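# Open the umbrella and stand it on handle and canopy

## Task

Spread the umbrella open far enough that its catch locks it in the open state, then leave it lying on the table supported by its handle and by the rim of its canopy.

## Robot and tools

Robot: two six-joint arms, left_arm and right_arm, each with a parallel two-finger gripper. Scene frame: origin at table-top height midway between the nominal bases, +x out over the table, +z up, left_arm on the +y side (image left/right does not follow arm names). Calibrated bases: left_arm at (-0.011, +0.307, 0) m, quat_wxyz (+1.000, 0, 0, -0.013); right_arm at (+0.020, -0.273, 0) m, quat_wxyz (+0.999, 0, 0, +0.033). Fingers point along the gripper's +z and close along its y.

Joint order per arm, always: waist, shoulder, elbow, wrist pitch, wrist yaw, wrist roll. Stated ranges (rad): waist -2.618 to 3.054, shoulder 0.000 to 3.142, elbow 0.000 to 3.142, wrist pitch -1.571 to 1.571, wrist yaw -1.571 to 1.571, wrist roll -2.094 to 2.094. True ends may sit up to 0.059 rad either way.

A row is 14 numbers in [-1, 1], one list covering both arms: left_arm's six joint values then its opening, then right_arm's six joint values then its opening. Joint values are scaled offsets, not poses: 1.0 equals 1.202 rad (waist), 1.258 (shoulder), 1.238 (elbow), 2.073 (wrist pitch), 2.022 (wrist yaw and roll). They are measured from the Joint targets shown when the action (or move) begins, never from the previous row, so sending the same offset twice moves further. Opening is absolute: +1 fully open, -1 shut. Send 0 joint offsets to hold an arm; resend its current opening to leave its gripper alone (0 means half open).

execute_actions(actions, cameras): actions is a list of actions; each action is a list of up to 15 rows, one per 1/30 s step; if fewer, the final row is held to fill 15 steps. An action asking any joint more than 0.059 rad beyond its range end is rejected for both arms; a malformed action, or a first action failing that check, rejects the whole call. Joints asked past their real end stop there, and the result may say "joint sent to its limit" (its absence proves nothing). An empty list just reports state and images. cameras: names to return; omitted, null or ["all"] gives all, [] gives none, an unknown name voids the call.

move(target, speed, blend, opening_speed, blocking, cameras): plans joint paths. target is one 14-number row or up to 15 rows differing only in joint offsets; every row's offsets count from the same starting Joint targets. speed: rad/s for the joint travelling farthest, 0.01 to 2, default 0.5, one value or one per target. blend: rad, how closely intermediate targets are passed (0 stops at each). opening_speed: change per second on the -1..+1 scale, at least 0.2; without it openings are sent immediately. blocking=false returns after about 0.5 s while motion continues; then use wait or stop before other motion commands. Paths take at least 0.5 s and are cut short past 10 s; joints trail the path; grippers trace curves; nothing avoids obstacles or the other arm. The "move:" line reports done, off_target (resting over 0.035 rad from target), moving, held or fault, limits=held if steps were withheld, and each lagging arm's worst joint and its gap.

wait(seconds): 0 to 10, lets time pass holding commands; a running move keeps going. stop(): brakes a running move (needs room when fast). zoom_image(camera, region): camera is cam_high, cam_low, cam_left_wrist or cam_right_wrist; region [x0, y0, x1, y1] in pixels of that camera's latest image, origin top-left, at most 504 by 504. read_manual(section): returns licence texts only. finished_scene(scene, check): scene is the current scene number; check describes, per goal condition, what images and readings show, what they cannot show, and how it might still fail. The first call only records the check; a second call truly ends the scene and cannot be undone.

Cameras are all 896x504. Intrinsics: cam_high fx=fy 311.068, cx 447.607, cy 250.544; cam_low 331.975, 448.122, 254.979; cam_left_wrist 461.228, 447.374, 250.015; cam_right_wrist 438.635, 442.917, 253.364.

Results: end_effector_position (m, scene frame, the point between pads about 1 cm behind the tips; less exact at long reach) and end_effector_quat_wxyz; Joint positions (rad, then pad gap in m, 0.094 fully open) and Joint velocities; Joint targets, the base for your next offsets; Tool commands; grip_measured on the opening scale (reads slightly wide when empty, slightly narrow on a squeezed part); grip_effort_nm, gripper motor effort, negative closing, not a pad force; Joint torques, positive toward larger angle, including gravity, with offsets and noise, and joints 1 to 3 wrap sign beyond ±28 N m. "joint command not followed" means the clearance check altered targets; it does not keep the grippers apart.

Motion limits: each step's target stays within a lead of the measured angle (0.202 waist, 0.258 shoulder, 0.238 elbow, 0.573 wrist pitch, 0.522 yaw and roll, rad), and targets putting a gripper over 100 mm from its measured spot are scaled back, so big changes need several actions; very small ones may not start. If an arm is blocked or dragged, command its targets back beyond its positions to stop pressing.

Gripping: commanding slightly below the touch reading gives a light hold; about 0.11 below gives full force (roughly 50 to 62 N per pad). Release by commanding well above grip_measured.

Avoid: dropping the umbrella or releasing moving parts, fast impacts, heavy pressing, contact between the two arms, anything leaving the table. Limit holding loads at full stretch or pushing into unreachable poses: a MOTOR HOT line appears at 75 °C, at 90 °C an OVER-TEMPERATURE FAULT folds that arm and disables it, and at 100 °C it goes limp. Smooth, quick, low-effort motion is preferred.

Each tool is called after "Emit:" as name(argument=value, ...) on one line, values as JSON.

## Session

Emit:
execute_actions(actions=[])

Scene clock: 0.00 s.
left_arm: end_effector_position=(+0.4009, +0.3124, +0.1153) grip_measured=+1.000 grip_effort_nm=n/a end_effector_quat_wxyz=(+0.594, -0.013, +0.802, +0.053) | right_arm: end_effector_position=(+0.4041, -0.2764, +0.0911) grip_measured=+1.000 grip_effort_nm=n/a end_effector_quat_wxyz=(+0.575, +0.048, +0.814, -0.071)
Joint names: [waist, shoulder, elbow, wrist pitch, wrist yaw, wrist roll]
Joint positions: left_arm=[-0.029 1.555 0.428 0.832 -0.154 0.026 0.094] | right_arm=[0.054 1.542 0.327 0.865 0.285 0.038 0.094]
Joint velocities: left_arm=[-0.002 -0.007 -0.002 -0.066 -0.037 -0.007 0] | right_arm=[0.002 -0.007 -0.022 -0.095 0.037 0.007 0]
Joint torques (N m): no reading
Motor temperatures (°C): left_arm=[34 36 40 34 32 32 30] | right_arm=[35 35 35 33 33 34 34]
Heat: left arm: 40 °C; right arm: 35 °C.
Joint targets: left_arm=[-0.029 1.552 0.431 0.824 -0.154 0.026] | right_arm=[0.054 1.537 0.332 0.864 0.287 0.038]
Tool commands: left_gripper/opening=+1.0 right_gripper/opening=+1.0

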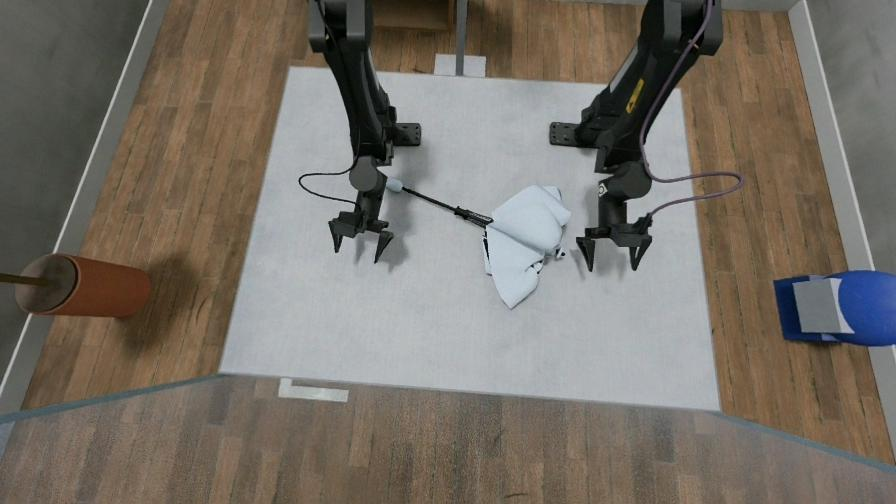

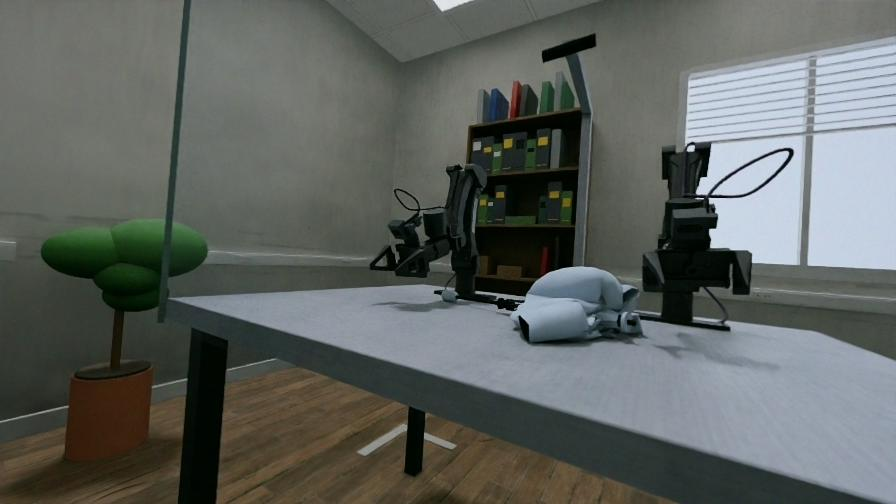

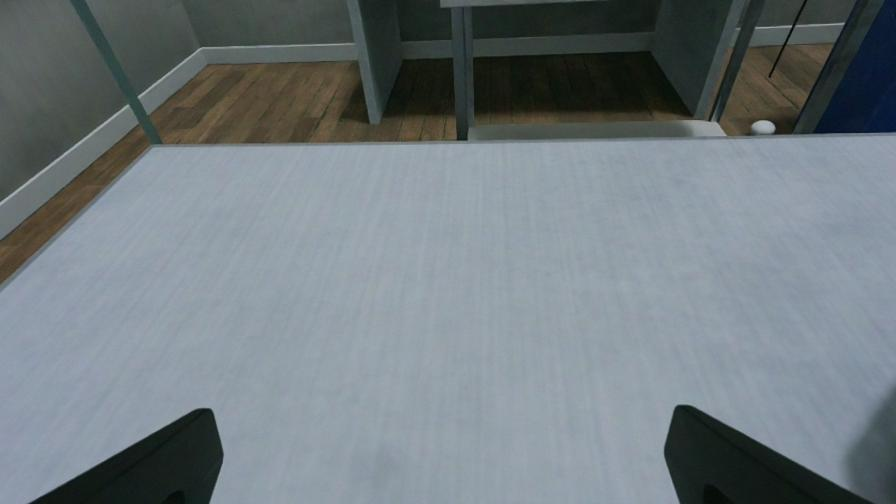

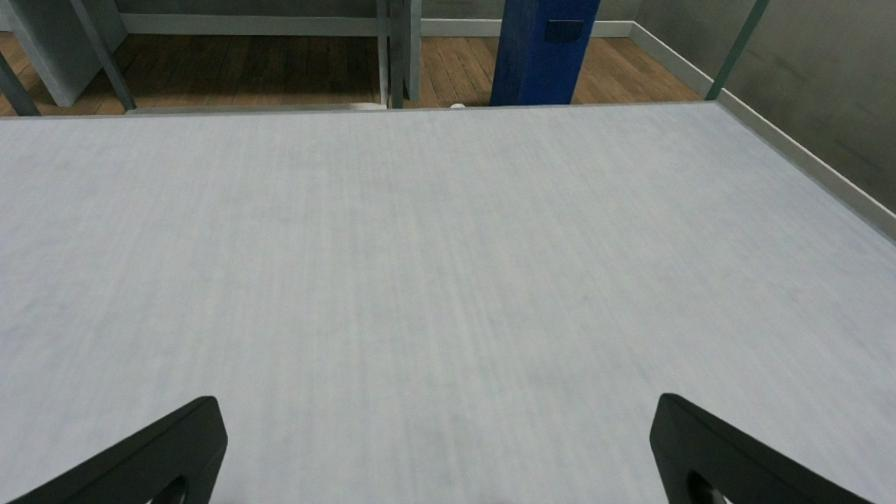

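Emit:
zoom_image(camera="cam_high", region=[360, 150, 600, 320])

Emit:
zoom_image(camera="cam_low", region=[420, 240, 680, 360])

Scaled by 2.100 from the camera's 896x504 image, which has a finer 1280x720 frame.

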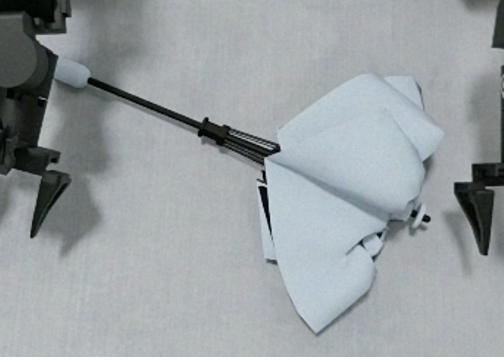

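Scaled by 1.938 from the camera's 896x504 image, which has a finer 1280x720 frame.

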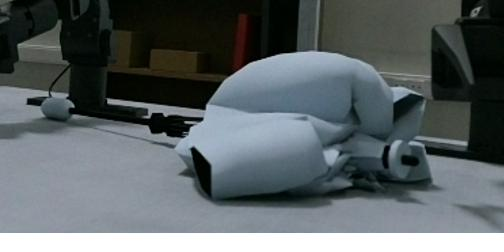

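Emit:
zoom_image(camera="cam_high", region=[380, 170, 500, 240])

Emit:
zoom_image(camera="cam_low", region=[430, 280, 550, 320])

Emit:
zoom_image(camera="cam_high", region=[470, 170, 590, 320])

Scaled by 4.200 from the camera's 896x504 image, which has a finer 1280x720 frame.

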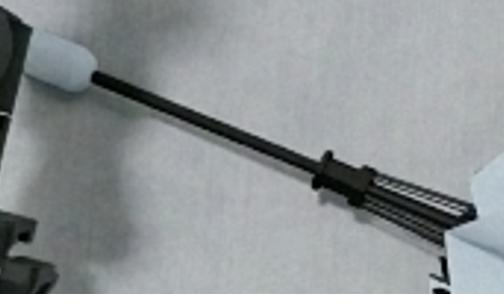

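Scaled by 4.200 from the camera's 896x504 image, which has a finer 1280x720 frame.

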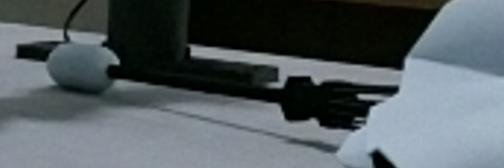

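Scaled by 3.360 from the camera's 896x504 image, which has a finer 1280x720 frame.

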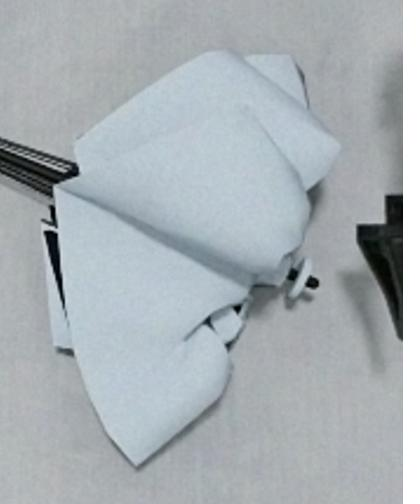

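Emit:
move(target=[[0,0,0,0,0,0,1, 0.163,-0.109,0.378,-0.513,-0.0925,-0.167,1]], speed=0.8, cameras=[])

Scene clock: 18.33 s.
left_arm: end_effector_position=(+0.4009, +0.3124, +0.1153) grip_measured=+1.000 grip_effort_nm=-0.002 end_effector_quat_wxyz=(+0.594, -0.013, +0.802, +0.053) | right_arm: end_effector_position=(+0.3857, -0.1751, +0.0947) grip_measured=+1.000 grip_effort_nm=-0.032 end_effector_quat_wxyz=(+0.359, -0.257, +0.896, -0.048)
Joint names: [waist, shoulder, elbow, wrist pitch, wrist yaw, wrist roll]
Joint positions: left_arm=[-0.029 1.555 0.428 0.832 -0.154 0.026 0.094] | right_arm=[0.246 1.423 0.769 -0.182 0.112 -0.29 0.094]
Joint velocities: left_arm=[0.007 -0.007 0.007 0.007 -0.066 0.037 0] | right_arm=[-0.002 -0.007 0.002 -0.022 -0.022 -0.095 0]
Joint torques (N m): left_arm=[0.03 -5.01 5.91 2.32 -0.05 0.03] | right_arm=[0.39 -6.74 9.91 1.37 -0.07 -0.06]
Motor temperatures (°C): left_arm=[34 36 41 37 32 32 30] | right_arm=[35 36 36 36 33 34 34]
Heat: left arm: 41 °C; right arm: 36 °C.
Joint targets: left_arm=[-0.029 1.552 0.431 0.824 -0.154 0.026] | right_arm=[0.250 1.399 0.800 -0.200 0.100 -0.299]
move: done
No camera images: "cameras" was empty.

Emit:
move(target=[[0,0,0,0,0,0,1, 0.153,-0.07,0.235,-0.54,-0.0495,-0.1835,1]], speed=0.8)

Scene clock: 22.27 s.
left_arm: end_effector_position=(+0.4009, +0.3124, +0.1153) grip_measured=+1.000 grip_effort_nm=-0.002 end_effector_quat_wxyz=(+0.594, -0.013, +0.802, +0.053) | right_arm: end_effector_position=(+0.2048, -0.1756, +0.1187) grip_measured=+1.000 grip_effort_nm=-0.032 end_effector_quat_wxyz=(-0.002, -0.545, +0.838, -0.008)
Joint names: [waist, shoulder, elbow, wrist pitch, wrist yaw, wrist roll]
Joint positions: left_arm=[-0.029 1.555 0.428 0.832 -0.154 0.026 0.094] | right_arm=[0.428 1.331 1.059 -1.301 0.016 -0.659 0.094]
Joint velocities: left_arm=[-0.002 -0.012 0.002 -0.066 -0.037 0.037 0] | right_arm=[-0.027 -0.002 0.007 -0.051 -0.066 -0.007 0]
Joint torques (N m): left_arm=[0.03 -5.01 5.93 2.32 -0.06 0.04] | right_arm=[0.47 -5.05 9.28 0.24 -0.16 -0.08]
Motor temperatures (°C): left_arm=[34 36 41 38 32 32 30] | right_arm=[35 36 36 36 33 34 34]
Heat: left arm: 41 °C; right arm: 36 °C.
Joint targets: left_arm=[-0.029 1.552 0.431 0.824 -0.154 0.026] | right_arm=[0.433 1.311 1.091 -1.319 0.000 -0.670]
move: done

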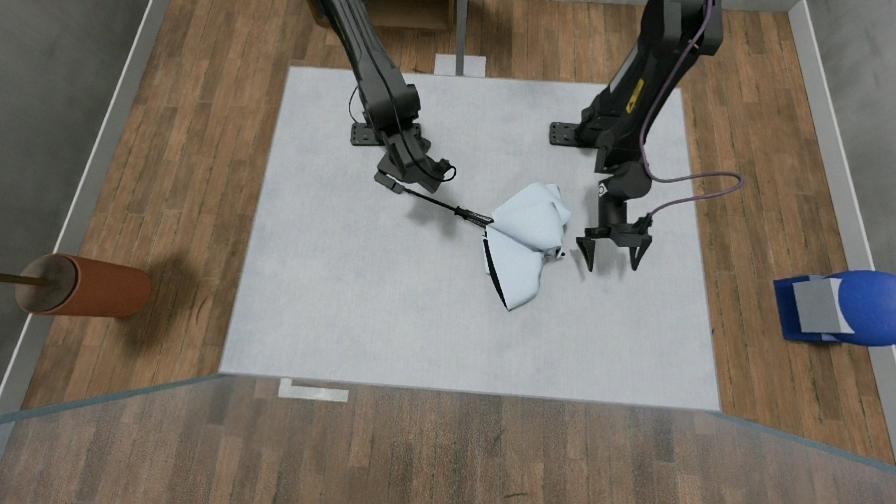

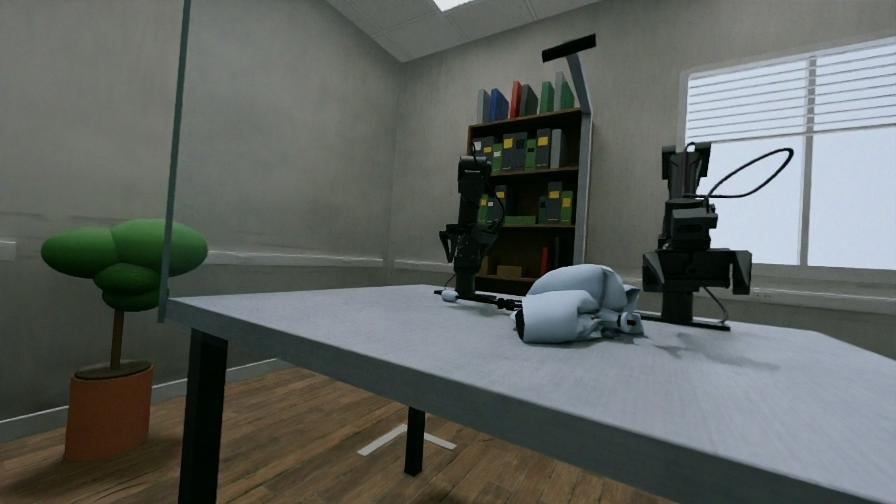

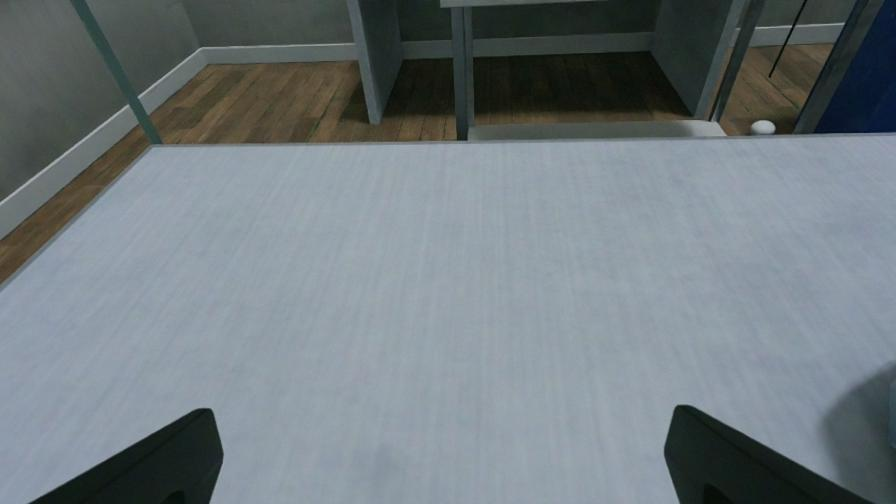

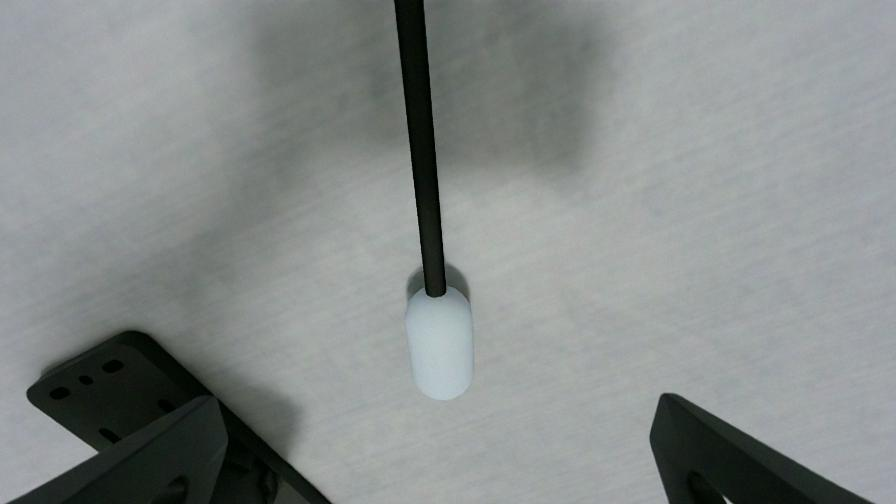

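Emit:
move(target=[[0,0,0,0,0,0,1, 0.0216,0.0315,-0.166,0.1192,-0.0079,-0.0307,1]], speed=0.5, cameras=["cam_right_wrist"])

Scene clock: 37.93 s.
left_arm: end_effector_position=(+0.4009, +0.3124, +0.1153) grip_measured=+1.000 grip_effort_nm=-0.007 end_effector_quat_wxyz=(+0.594, -0.013, +0.802, +0.053) | right_arm: end_effector_position=(+0.2084, -0.1642, +0.0772) grip_measured=+1.000 grip_effort_nm=-0.032 end_effector_quat_wxyz=(+0.020, -0.582, +0.813, -0.002)
Joint names: [waist, shoulder, elbow, wrist pitch, wrist yaw, wrist roll]
Joint positions: left_arm=[-0.029 1.555 0.428 0.832 -0.154 0.026 0.094] | right_arm=[0.454 1.344 0.902 -1.09 0.001 -0.721 0.094]
Joint velocities: left_arm=[0.002 -0.002 -0.007 -0.037 0.051 0.007 0] | right_arm=[-0.007 -0.007 0.002 -0.022 -0.051 0.037 0]
Joint torques (N m): left_arm=[0.03 -5.03 5.91 2.32 -0.05 0.04] | right_arm=[0.55 -3.02 5.04 0.6 -0.18 -0.1]
Motor temperatures (°C): left_arm=[34 36 41 39 32 32 30] | right_arm=[35 36 36 34 33 34 34]
Heat: left arm: 41 °C; right arm: 36 °C.
Joint targets: left_arm=[-0.029 1.552 0.431 0.824 -0.154 0.026] | right_arm=[0.460 1.351 0.886 -1.072 -0.016 -0.732]
move: done
Images, in order (width x height): cam_right_wrist 896x504.

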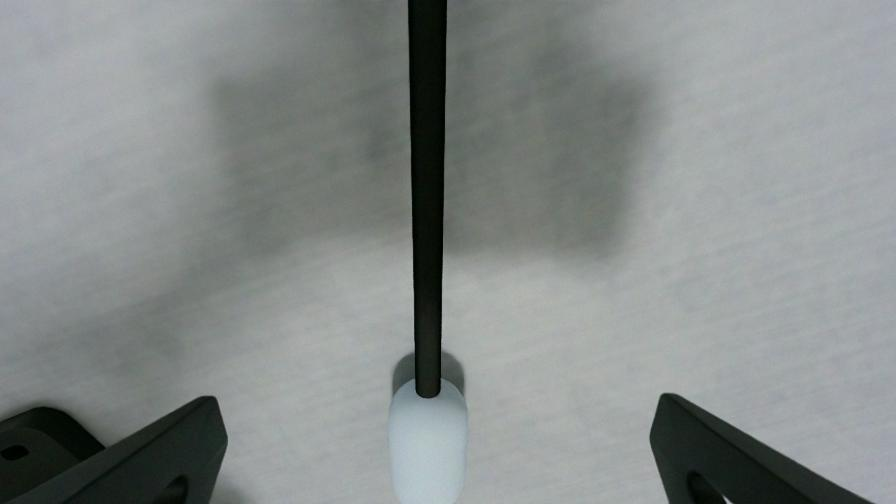

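Emit:
move(target=[[0,0,0,0,0,0,1, -0.0333,0.0445,-0.122,0.0815,0,-0.0143,1]], speed=0.5, cameras=["cam_right_wrist"])

Scene clock: 51.17 s.
left_arm: end_effector_position=(+0.4009, +0.3124, +0.1153) grip_measured=+1.000 grip_effort_nm=-0.007 end_effector_quat_wxyz=(+0.594, -0.013, +0.802, +0.053) | right_arm: end_effector_position=(+0.2018, -0.1748, +0.0301) grip_measured=+1.000 grip_effort_nm=-0.042 end_effector_quat_wxyz=(+0.001, -0.581, +0.814, +0.000)
Joint names: [waist, shoulder, elbow, wrist pitch, wrist yaw, wrist roll]
Joint positions: left_arm=[-0.029 1.555 0.428 0.832 -0.154 0.026 0.094] | right_arm=[0.425 1.398 0.75 -0.921 0 -0.75 0.094]
Joint velocities: left_arm=[-0.017 -0.012 -0.022 0.037 0.022 -0.022 0] | right_arm=[0.007 -0.017 -0.012 -0.066 -0.037 -0.007 0]
Joint torques (N m): left_arm=[0.03 -5 5.9 2.32 -0.05 0.05] | right_arm=[-0.51 -3.11 4.74 0.54 -0.15 -0.09]
Motor temperatures (°C): left_arm=[34 36 41 40 32 32 30] | right_arm=[35 36 36 34 33 34 34]
Heat: left arm: 41 °C; right arm: 36 °C.
Joint targets: left_arm=[-0.029 1.552 0.431 0.824 -0.154 0.026] | right_arm=[0.420 1.407 0.735 -0.903 -0.016 -0.761]
move: done
Images, in order (width x height): cam_right_wrist 896x504.

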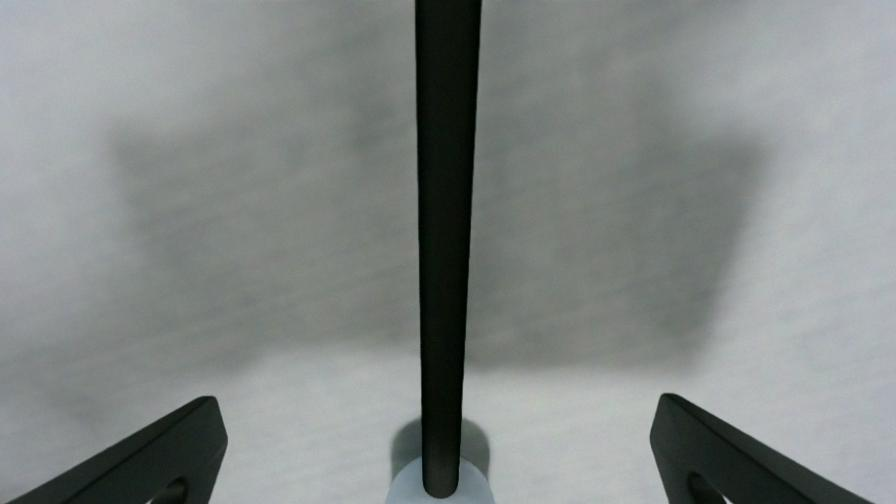

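Emit:
move(target=[[0,0,0,0,0,0,1, 0,0.0199,-0.0299,0.0294,0,0,1]], speed=0.3, cameras=["cam_right_wrist"])

Scene clock: 55.90 s.
left_arm: end_effector_position=(+0.4009, +0.3124, +0.1153) grip_measured=+1.000 grip_effort_nm=-0.002 end_effector_quat_wxyz=(+0.594, -0.013, +0.802, +0.053) | right_arm: end_effector_position=(+0.2023, -0.1745, +0.0179) grip_measured=+1.000 grip_effort_nm=-0.037 end_effector_quat_wxyz=(+0.003, -0.582, +0.813, +0.000)
Joint names: [waist, shoulder, elbow, wrist pitch, wrist yaw, wrist roll]
Joint positions: left_arm=[-0.029 1.555 0.428 0.832 -0.154 0.026 0.094] | right_arm=[0.425 1.421 0.715 -0.86 0 -0.75 0.094]
Joint velocities: left_arm=[-0.012 0.012 -0.002 -0.037 -0.081 0.022 0] | right_arm=[-0.022 -0.007 0.007 0.095 0.066 -0.007 0]
Joint torques (N m): left_arm=[0.05 -5.03 5.9 2.31 -0.06 0.04] | right_arm=[-0.49 -2.95 4.44 0.55 -0.15 -0.09]
Motor temperatures (°C): left_arm=[34 36 41 40 32 32 30] | right_arm=[35 36 36 34 33 34 34]
Heat: left arm: 41 °C; right arm: 36 °C.
Joint targets: left_arm=[-0.029 1.552 0.431 0.824 -0.154 0.026] | right_arm=[0.420 1.432 0.698 -0.842 -0.016 -0.761]
move: done
Images, in order (width x height): cam_right_wrist 896x504.

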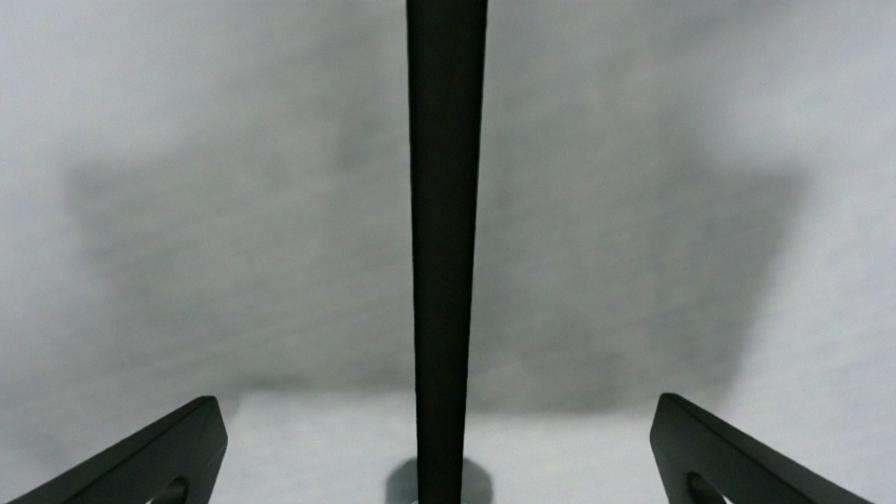

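Emit:
move(target=[[0,0,0,0,0,0,1, 0,0.0081,-0.012,0.0121,0,0,1]], speed=0.3, cameras=[])

Scene clock: 60.10 s.
left_arm: end_effector_position=(+0.4009, +0.3124, +0.1153) grip_measured=+1.000 grip_effort_nm=-0.002 end_effector_quat_wxyz=(+0.594, -0.013, +0.802, +0.053) | right_arm: end_effector_position=(+0.2023, -0.1745, +0.0128) grip_measured=+1.000 grip_effort_nm=-0.042 end_effector_quat_wxyz=(+0.003, -0.582, +0.813, +0.000)
Joint names: [waist, shoulder, elbow, wrist pitch, wrist yaw, wrist roll]
Joint positions: left_arm=[-0.029 1.555 0.428 0.832 -0.154 0.026 0.094] | right_arm=[0.425 1.431 0.7 -0.834 0 -0.75 0.094]
Joint velocities: left_arm=[-0.022 0.002 -0.007 -0.007 -0.007 -0.022 0] | right_arm=[0.007 0.007 -0.002 -0.037 -0.022 -0.051 0]
Joint torques (N m): left_arm=[0.05 -5 5.9 2.32 -0.05 0.04] | right_arm=[-0.51 -2.96 4.4 0.53 -0.15 -0.1]
Motor temperatures (°C): left_arm=[34 36 41 40 32 32 30] | right_arm=[35 36 36 34 33 34 34]
Heat: left arm: 41 °C; right arm: 36 °C.
Joint targets: left_arm=[-0.029 1.552 0.431 0.824 -0.154 0.026] | right_arm=[0.420 1.442 0.683 -0.817 -0.016 -0.761]
move: done
No camera images: "cameras" was empty.

Emit:
move(target=[[0,0,0,0,0,0,1, 0,0,0,0,0,0,-1]], opening_speed=1.2, cameras=["cam_right_wrist"])

Scene clock: 63.30 s.
left_arm: end_effector_position=(+0.4009, +0.3124, +0.1153) grip_measured=+1.000 grip_effort_nm=-0.007 end_effector_quat_wxyz=(+0.594, -0.013, +0.802, +0.053) | right_arm: end_effector_position=(+0.2026, -0.1744, +0.0128) grip_measured=-0.829 grip_effort_nm=-1.057 end_effector_quat_wxyz=(+0.004, -0.582, +0.813, +0.000)
Joint names: [waist, shoulder, elbow, wrist pitch, wrist yaw, wrist roll]
Joint positions: left_arm=[-0.029 1.555 0.428 0.832 -0.154 0.026 0.094] | right_arm=[0.425 1.431 0.7 -0.833 0 -0.751 0.008]
Joint velocities: left_arm=[-0.007 -0.002 0.007 -0.022 0.037 -0.022 0] | right_arm=[-0.007 -0.012 0.002 0.007 -0.022 -0.007 0]
Joint torques (N m): left_arm=[0.03 -5.03 5.91 2.32 -0.05 0.04] | right_arm=[-0.51 -2.95 4.37 0.54 -0.15 -0.09]
Motor temperatures (°C): left_arm=[34 36 41 41 32 32 30] | right_arm=[35 35 36 34 33 34 34]
Heat: left arm: 41 °C; right arm: 36 °C.
Joint targets: left_arm=[-0.029 1.552 0.431 0.824 -0.154 0.026] | right_arm=[0.420 1.442 0.683 -0.817 -0.016 -0.761]
move: done
Images, in order (width x height): cam_right_wrist 896x504.

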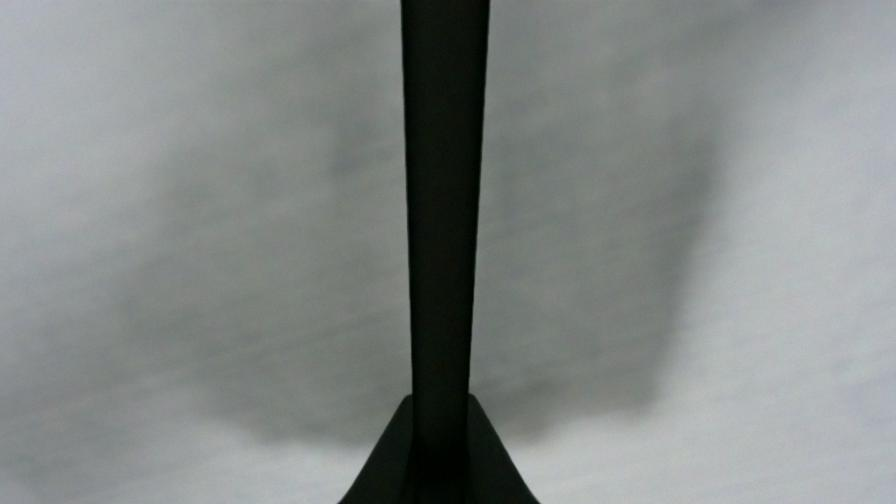

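Emit:
move(target=[[0,0,0,0,0,0,1, 0,-0.0835,0.1684,-0.1457,0,0,-1]], speed=0.3)

Scene clock: 68.47 s.
left_arm: end_effector_position=(+0.4009, +0.3124, +0.1153) grip_measured=+1.000 grip_effort_nm=-0.002 end_effector_quat_wxyz=(+0.594, -0.013, +0.802, +0.053) | right_arm: end_effector_position=(+0.1900, -0.1814, +0.0612) grip_measured=-0.829 grip_effort_nm=-1.057 end_effector_quat_wxyz=(-0.032, -0.582, +0.813, +0.004)
Joint names: [waist, shoulder, elbow, wrist pitch, wrist yaw, wrist roll]
Joint positions: left_arm=[-0.029 1.555 0.428 0.832 -0.154 0.026 0.094] | right_arm=[0.425 1.365 0.852 -1.122 0.001 -0.751 0.008]
Joint velocities: left_arm=[-0.007 0.002 -0.002 0.066 -0.066 0.051 0] | right_arm=[-0.007 0.002 0.002 0.022 0.007 -0.051 -0.001]
Joint torques (N m): left_arm=[0.05 -5 5.93 2.32 -0.05 0.04] | right_arm=[-0.54 -5.76 9.68 0.29 -0.17 -0.1]
Motor temperatures (°C): left_arm=[34 36 41 41 32 32 30] | right_arm=[35 36 36 34 33 34 34]
Heat: left arm: 41 °C; right arm: 36 °C.
Joint targets: left_arm=[-0.029 1.552 0.431 0.824 -0.154 0.026] | right_arm=[0.420 1.337 0.891 -1.119 -0.016 -0.761]
move: off_target (right_arm); right_arm: the elbow is farthest, 0.039 rad from its target

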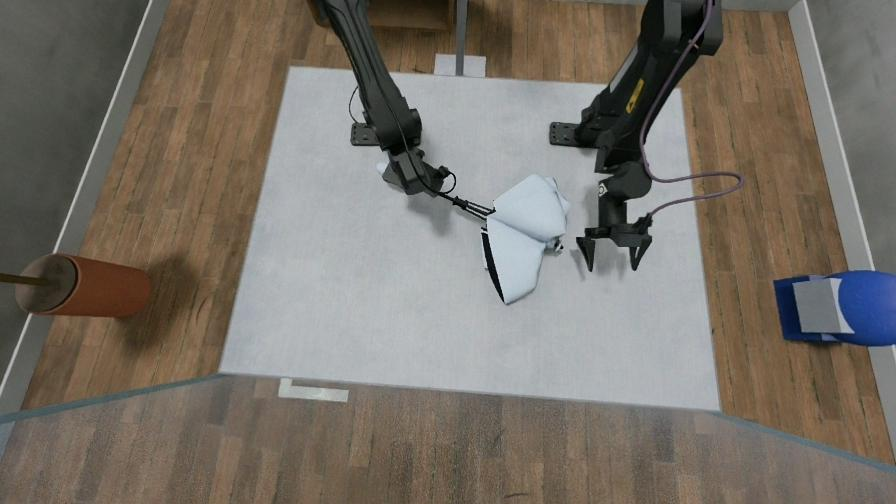

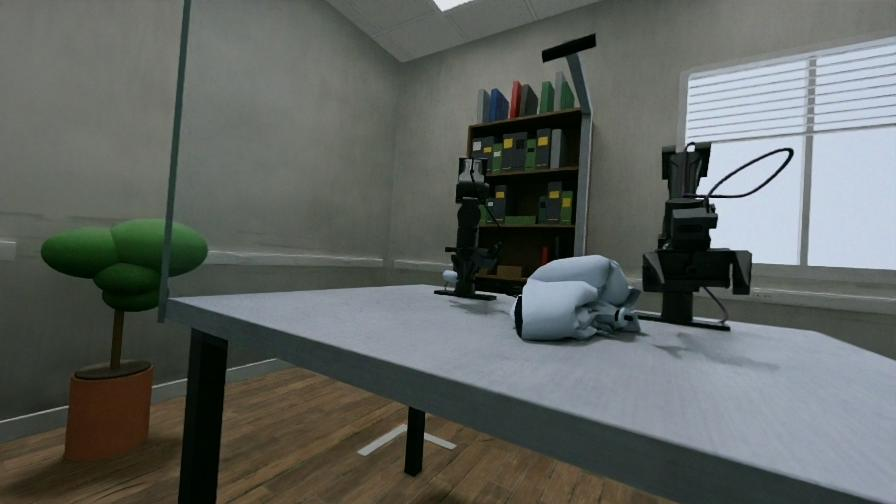

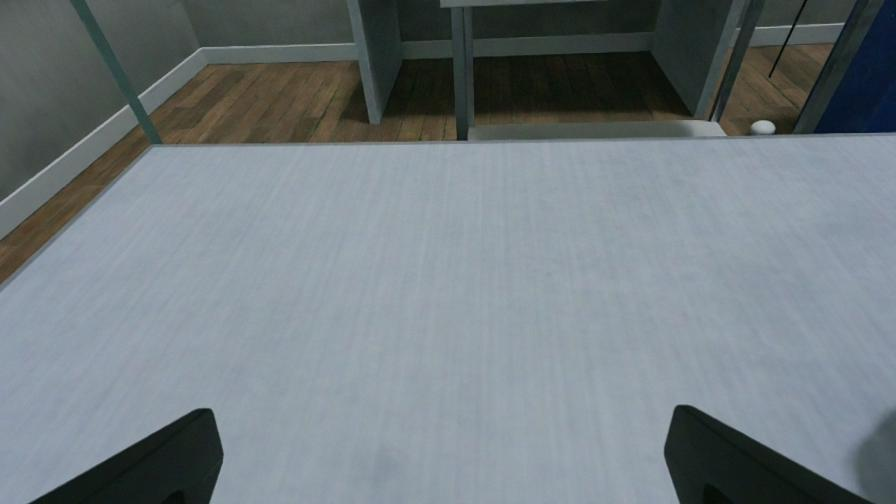

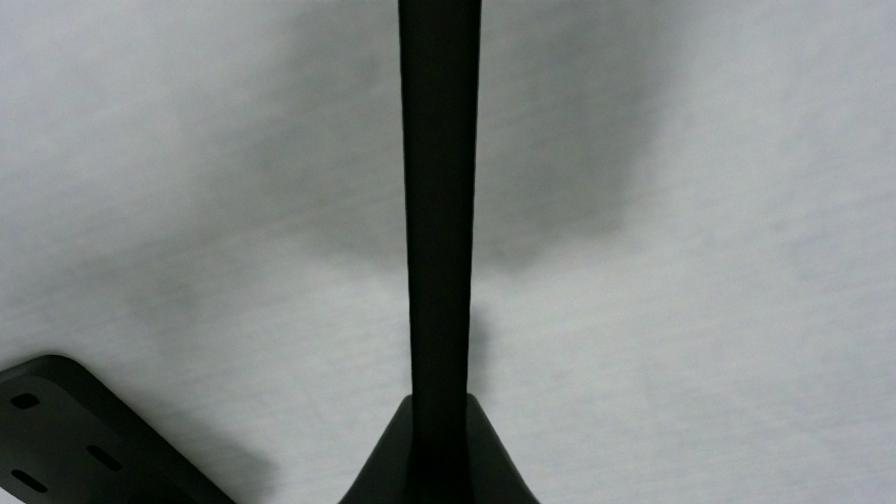

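Emit:
move(target=[[0,0,0,0,0,0,1, 0.0707,-0.1423,-0.0129,0.1129,0,0.0846,-1]], speed=0.25, cameras=["cam_high","cam_low","cam_right_wrist"])

Scene clock: 86.63 s.
left_arm: end_effector_position=(+0.4009, +0.3124, +0.1153) grip_measured=+1.000 grip_effort_nm=-0.002 end_effector_quat_wxyz=(+0.594, -0.013, +0.802, +0.053) | right_arm: end_effector_position=(+0.2241, -0.1440, +0.1012) grip_measured=-0.829 grip_effort_nm=-1.067 end_effector_quat_wxyz=(+0.141, -0.549, +0.824, -0.007)
Joint names: [waist, shoulder, elbow, wrist pitch, wrist yaw, wrist roll]
Joint positions: left_arm=[-0.029 1.555 0.428 0.832 -0.154 0.026 0.094] | right_arm=[0.499 1.186 0.852 -0.954 0.007 -0.611 0.008]
Joint velocities: left_arm=[-0.007 0.002 -0.012 -0.037 -0.051 0.022 0] | right_arm=[0.007 -0.007 -0.012 -0.022 -0.037 -0.066 0.001]
Joint torques (N m): left_arm=[0.05 -5.03 5.9 2.32 -0.06 0.04] | right_arm=[0.47 -4.96 8.92 1.52 -0.23 0.22]
Motor temperatures (°C): left_arm=[34 36 41 42 32 32 30] | right_arm=[35 36 36 34 33 34 35]
Heat: left arm: 42 °C; right arm: 36 °C.
Joint targets: left_arm=[-0.029 1.552 0.431 0.824 -0.154 0.026] | right_arm=[0.504 1.158 0.876 -0.885 -0.015 -0.590]
move: off_target (right_arm); right_arm: the wrist pitch is farthest, 0.069 rad from its target
Images, in order (width x height): cam_high 896x504, cam_low 896x504, cam_right_wrist 896x504.

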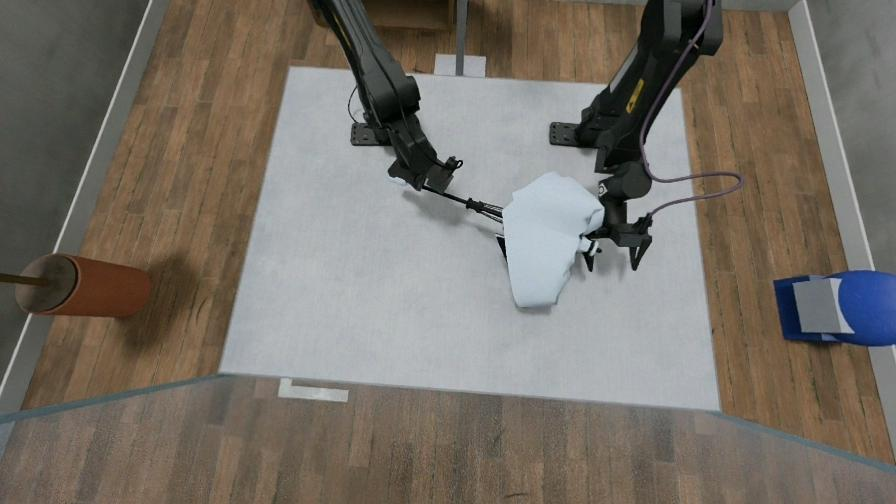

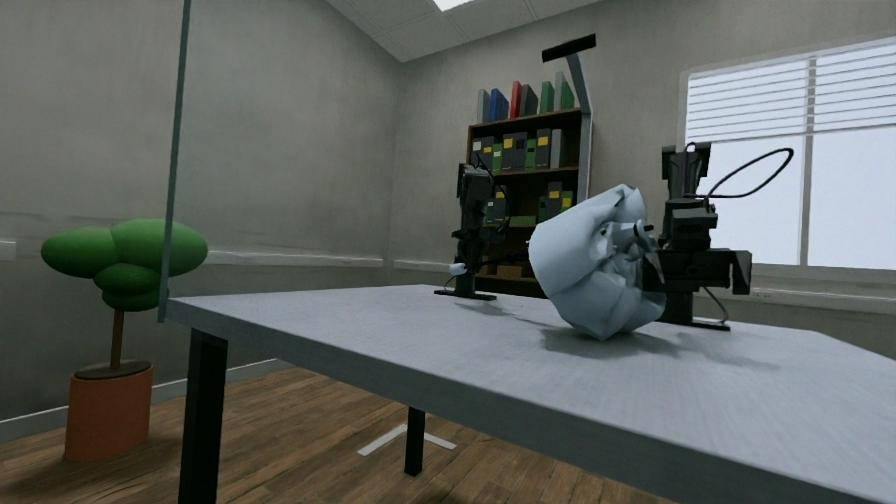

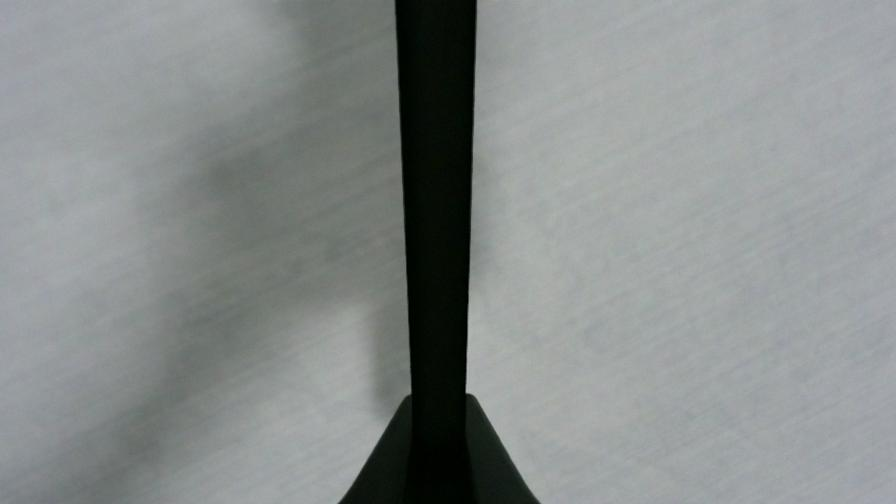

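Emit:
zoom_image(camera="cam_high", region=[480, 130, 680, 320])

Emit:
zoom_image(camera="cam_low", region=[440, 130, 780, 360])

Scaled by 2.520 from the camera's 896x504 image, which has a finer 1280x720 frame.

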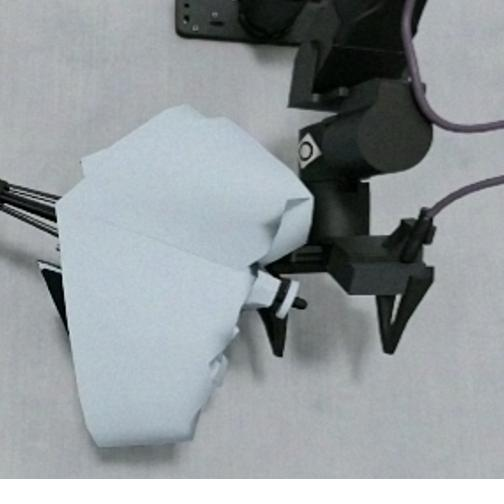

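Scaled by 1.482 from the camera's 896x504 image, which has a finer 1280x720 frame.

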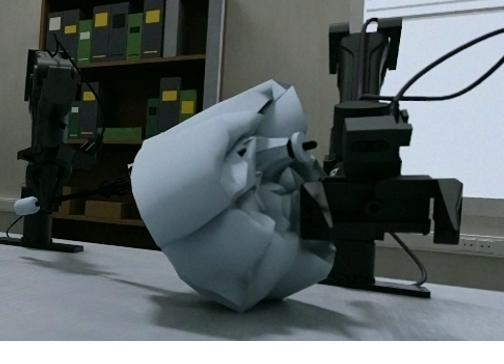

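Emit:
move(target=[[0.357,0,0,0,0,0,1,0,0,0,0,0,0,-1],[0.357,-0.5183,0.2577,-0.3251,0.0762,-0.0129,1,0,0,0,0,0,0,-1]], speed=0.8, blend=[0.05, 0], cameras=["cam_high","cam_low"])

Scene clock: 155.20 s.
left_arm: end_effector_position=(+0.3197, +0.4382, +0.3459) grip_measured=+1.000 grip_effort_nm=-0.002 end_effector_quat_wxyz=(+0.696, -0.131, +0.693, +0.136) | right_arm: end_effector_position=(+0.2245, -0.1437, +0.1013) grip_measured=-0.829 grip_effort_nm=-1.072 end_effector_quat_wxyz=(+0.142, -0.549, +0.824, -0.007)
Joint names: [waist, shoulder, elbow, wrist pitch, wrist yaw, wrist roll]
Joint positions: left_arm=[0.398 0.9 0.735 0.17 -0.006 0.006 0.094] | right_arm=[0.499 1.186 0.852 -0.952 0.007 -0.61 0.008]
Joint velocities: left_arm=[-0.022 -0.007 -0.007 -0.066 0.022 -0.066 0] | right_arm=[0.007 -0.012 0.007 0.007 -0.051 -0.037 0]
Joint torques (N m): left_arm=[0.2 -1.55 9.05 2.23 0.03 -0.02] | right_arm=[0.53 -4.97 8.92 1.51 -0.23 0.21]
Motor temperatures (°C): left_arm=[34 36 41 45 32 32 30] | right_arm=[35 36 36 36 33 34 36]
Heat: left arm: 45 °C; right arm: 36 °C.
Joint targets: left_arm=[0.400 0.900 0.750 0.150 0.000 0.000] | right_arm=[0.504 1.158 0.876 -0.885 -0.015 -0.590]
move: off_target (right_arm); right_arm: the wrist pitch is farthest, 0.067 rad from its target
Images, in order (width x height): cam_high 896x504, cam_low 896x504.

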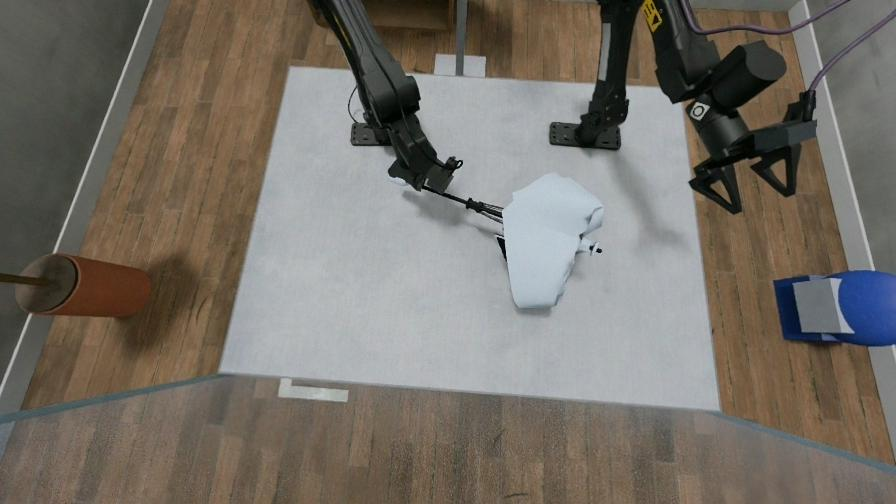

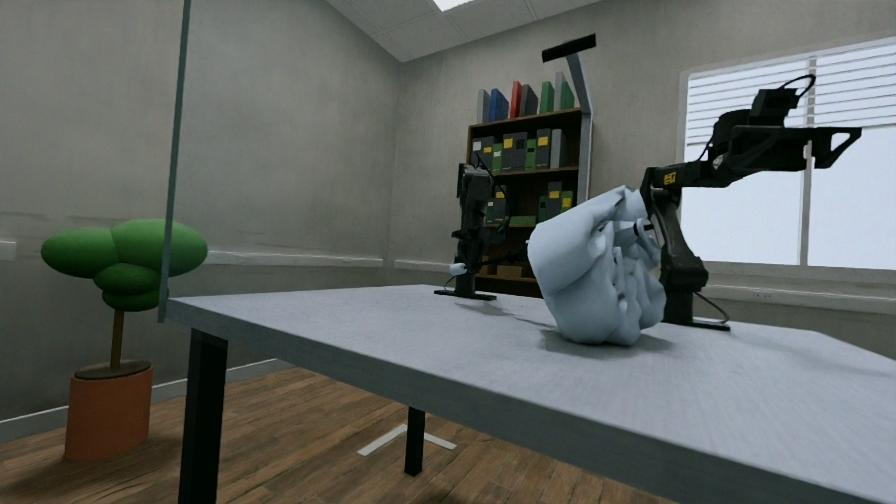

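Emit:
move(target=[[0,0,0,0,0,0,1, 0.3494,0.097,-0.3683,0.9334,0,0.638,-1]], speed=0.6)

Scene clock: 161.77 s.
left_arm: end_effector_position=(+0.3197, +0.4381, +0.3456) grip_measured=+1.000 grip_effort_nm=-0.012 end_effector_quat_wxyz=(+0.696, -0.131, +0.693, +0.135) | right_arm: end_effector_position=(+0.2373, +0.0595, +0.2620) grip_measured=-0.830 grip_effort_nm=-1.062 end_effector_quat_wxyz=(+0.492, -0.089, +0.651, +0.571)
Joint names: [waist, shoulder, elbow, wrist pitch, wrist yaw, wrist roll]
Joint positions: left_arm=[0.398 0.9 0.735 0.169 -0.006 0.005 0.094] | right_arm=[0.919 1.276 0.431 0.983 -0.009 0.726 0.008]
Joint velocities: left_arm=[-0.017 -0.022 -0.007 -0.051 0.037 -0.007 0] | right_arm=[0.007 0.007 0.007 0.007 0.007 0.095 0]
Joint torques (N m): left_arm=[0.21 -1.54 9.09 2.22 0.04 -0.02] | right_arm=[0.53 -3.28 5.93 2.53 -0.07 -0.25]
Motor temperatures (°C): left_arm=[34 36 42 46 32 32 30] | right_arm=[35 36 36 38 33 34 36]
Heat: left arm: 46 °C; right arm: 38 °C.
Joint targets: left_arm=[0.400 0.900 0.750 0.150 0.000 0.000] | right_arm=[0.924 1.280 0.419 1.050 -0.016 0.700]
move: off_target (right_arm); right_arm: the wrist pitch is farthest, 0.067 rad from its target

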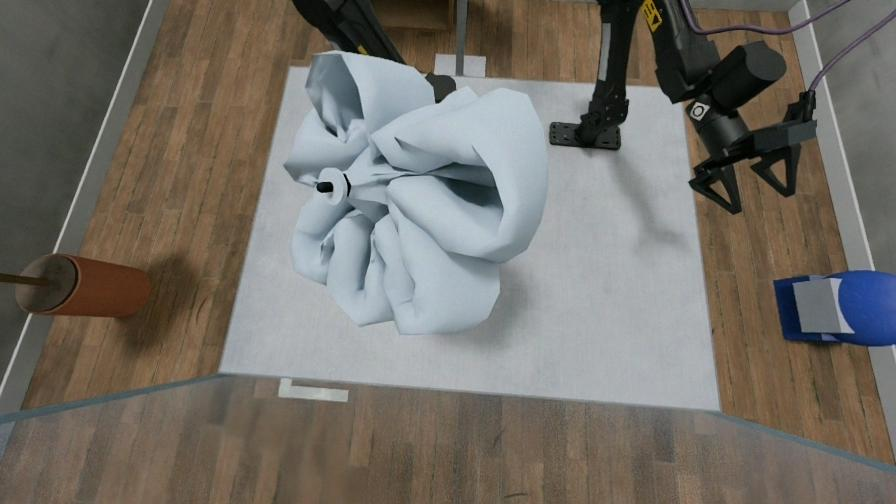

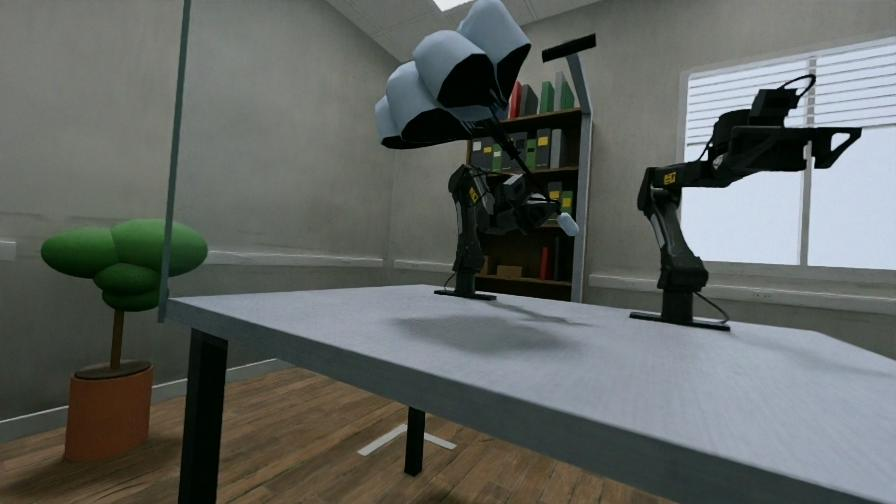

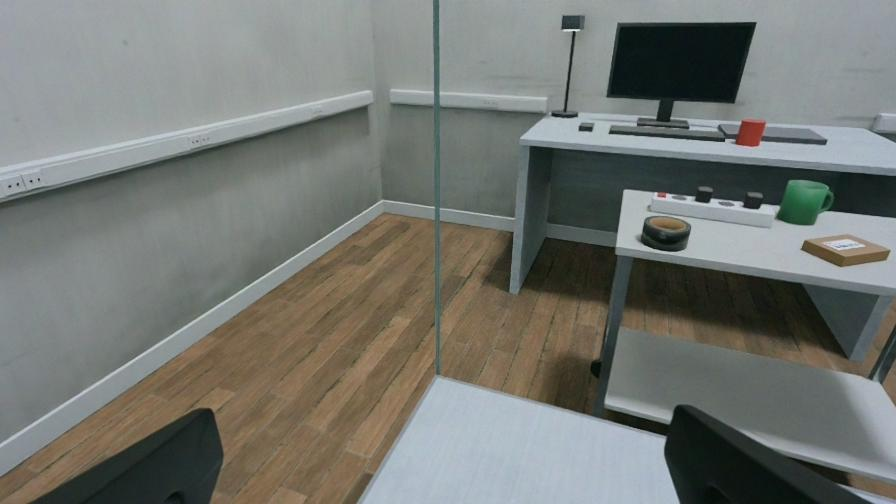

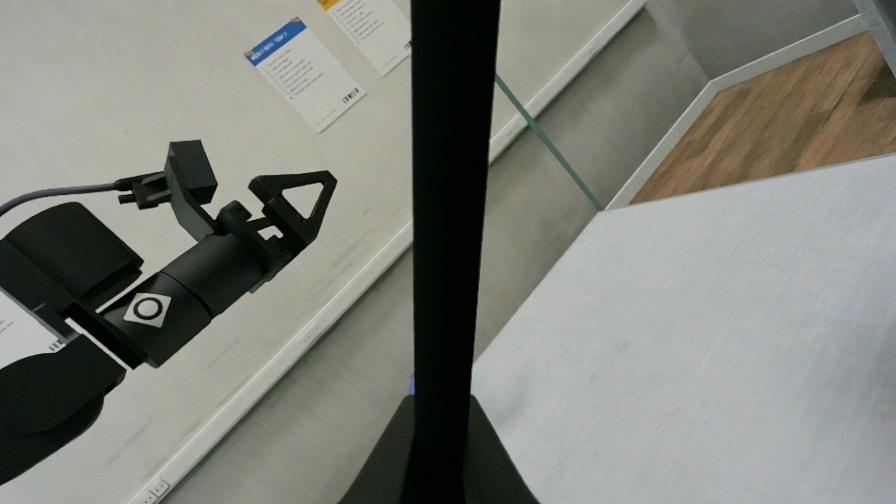

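Emit:
zoom_image(camera="cam_low", region=[360, 0, 620, 250])

Emit:
zoom_image(camera="cam_high", region=[270, 40, 570, 350])

Scaled by 1.938 from the camera's 896x504 image, which has a finer 1280x720 frame.

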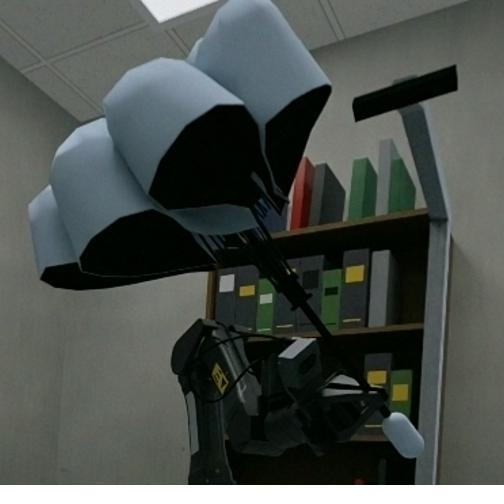

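Scaled by 1.626 from the camera's 896x504 image, which has a finer 1280x720 frame.

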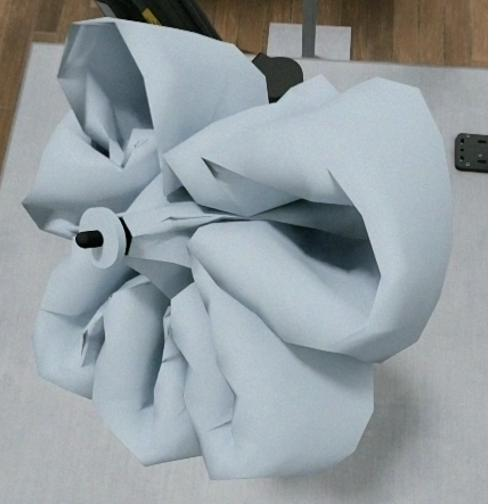

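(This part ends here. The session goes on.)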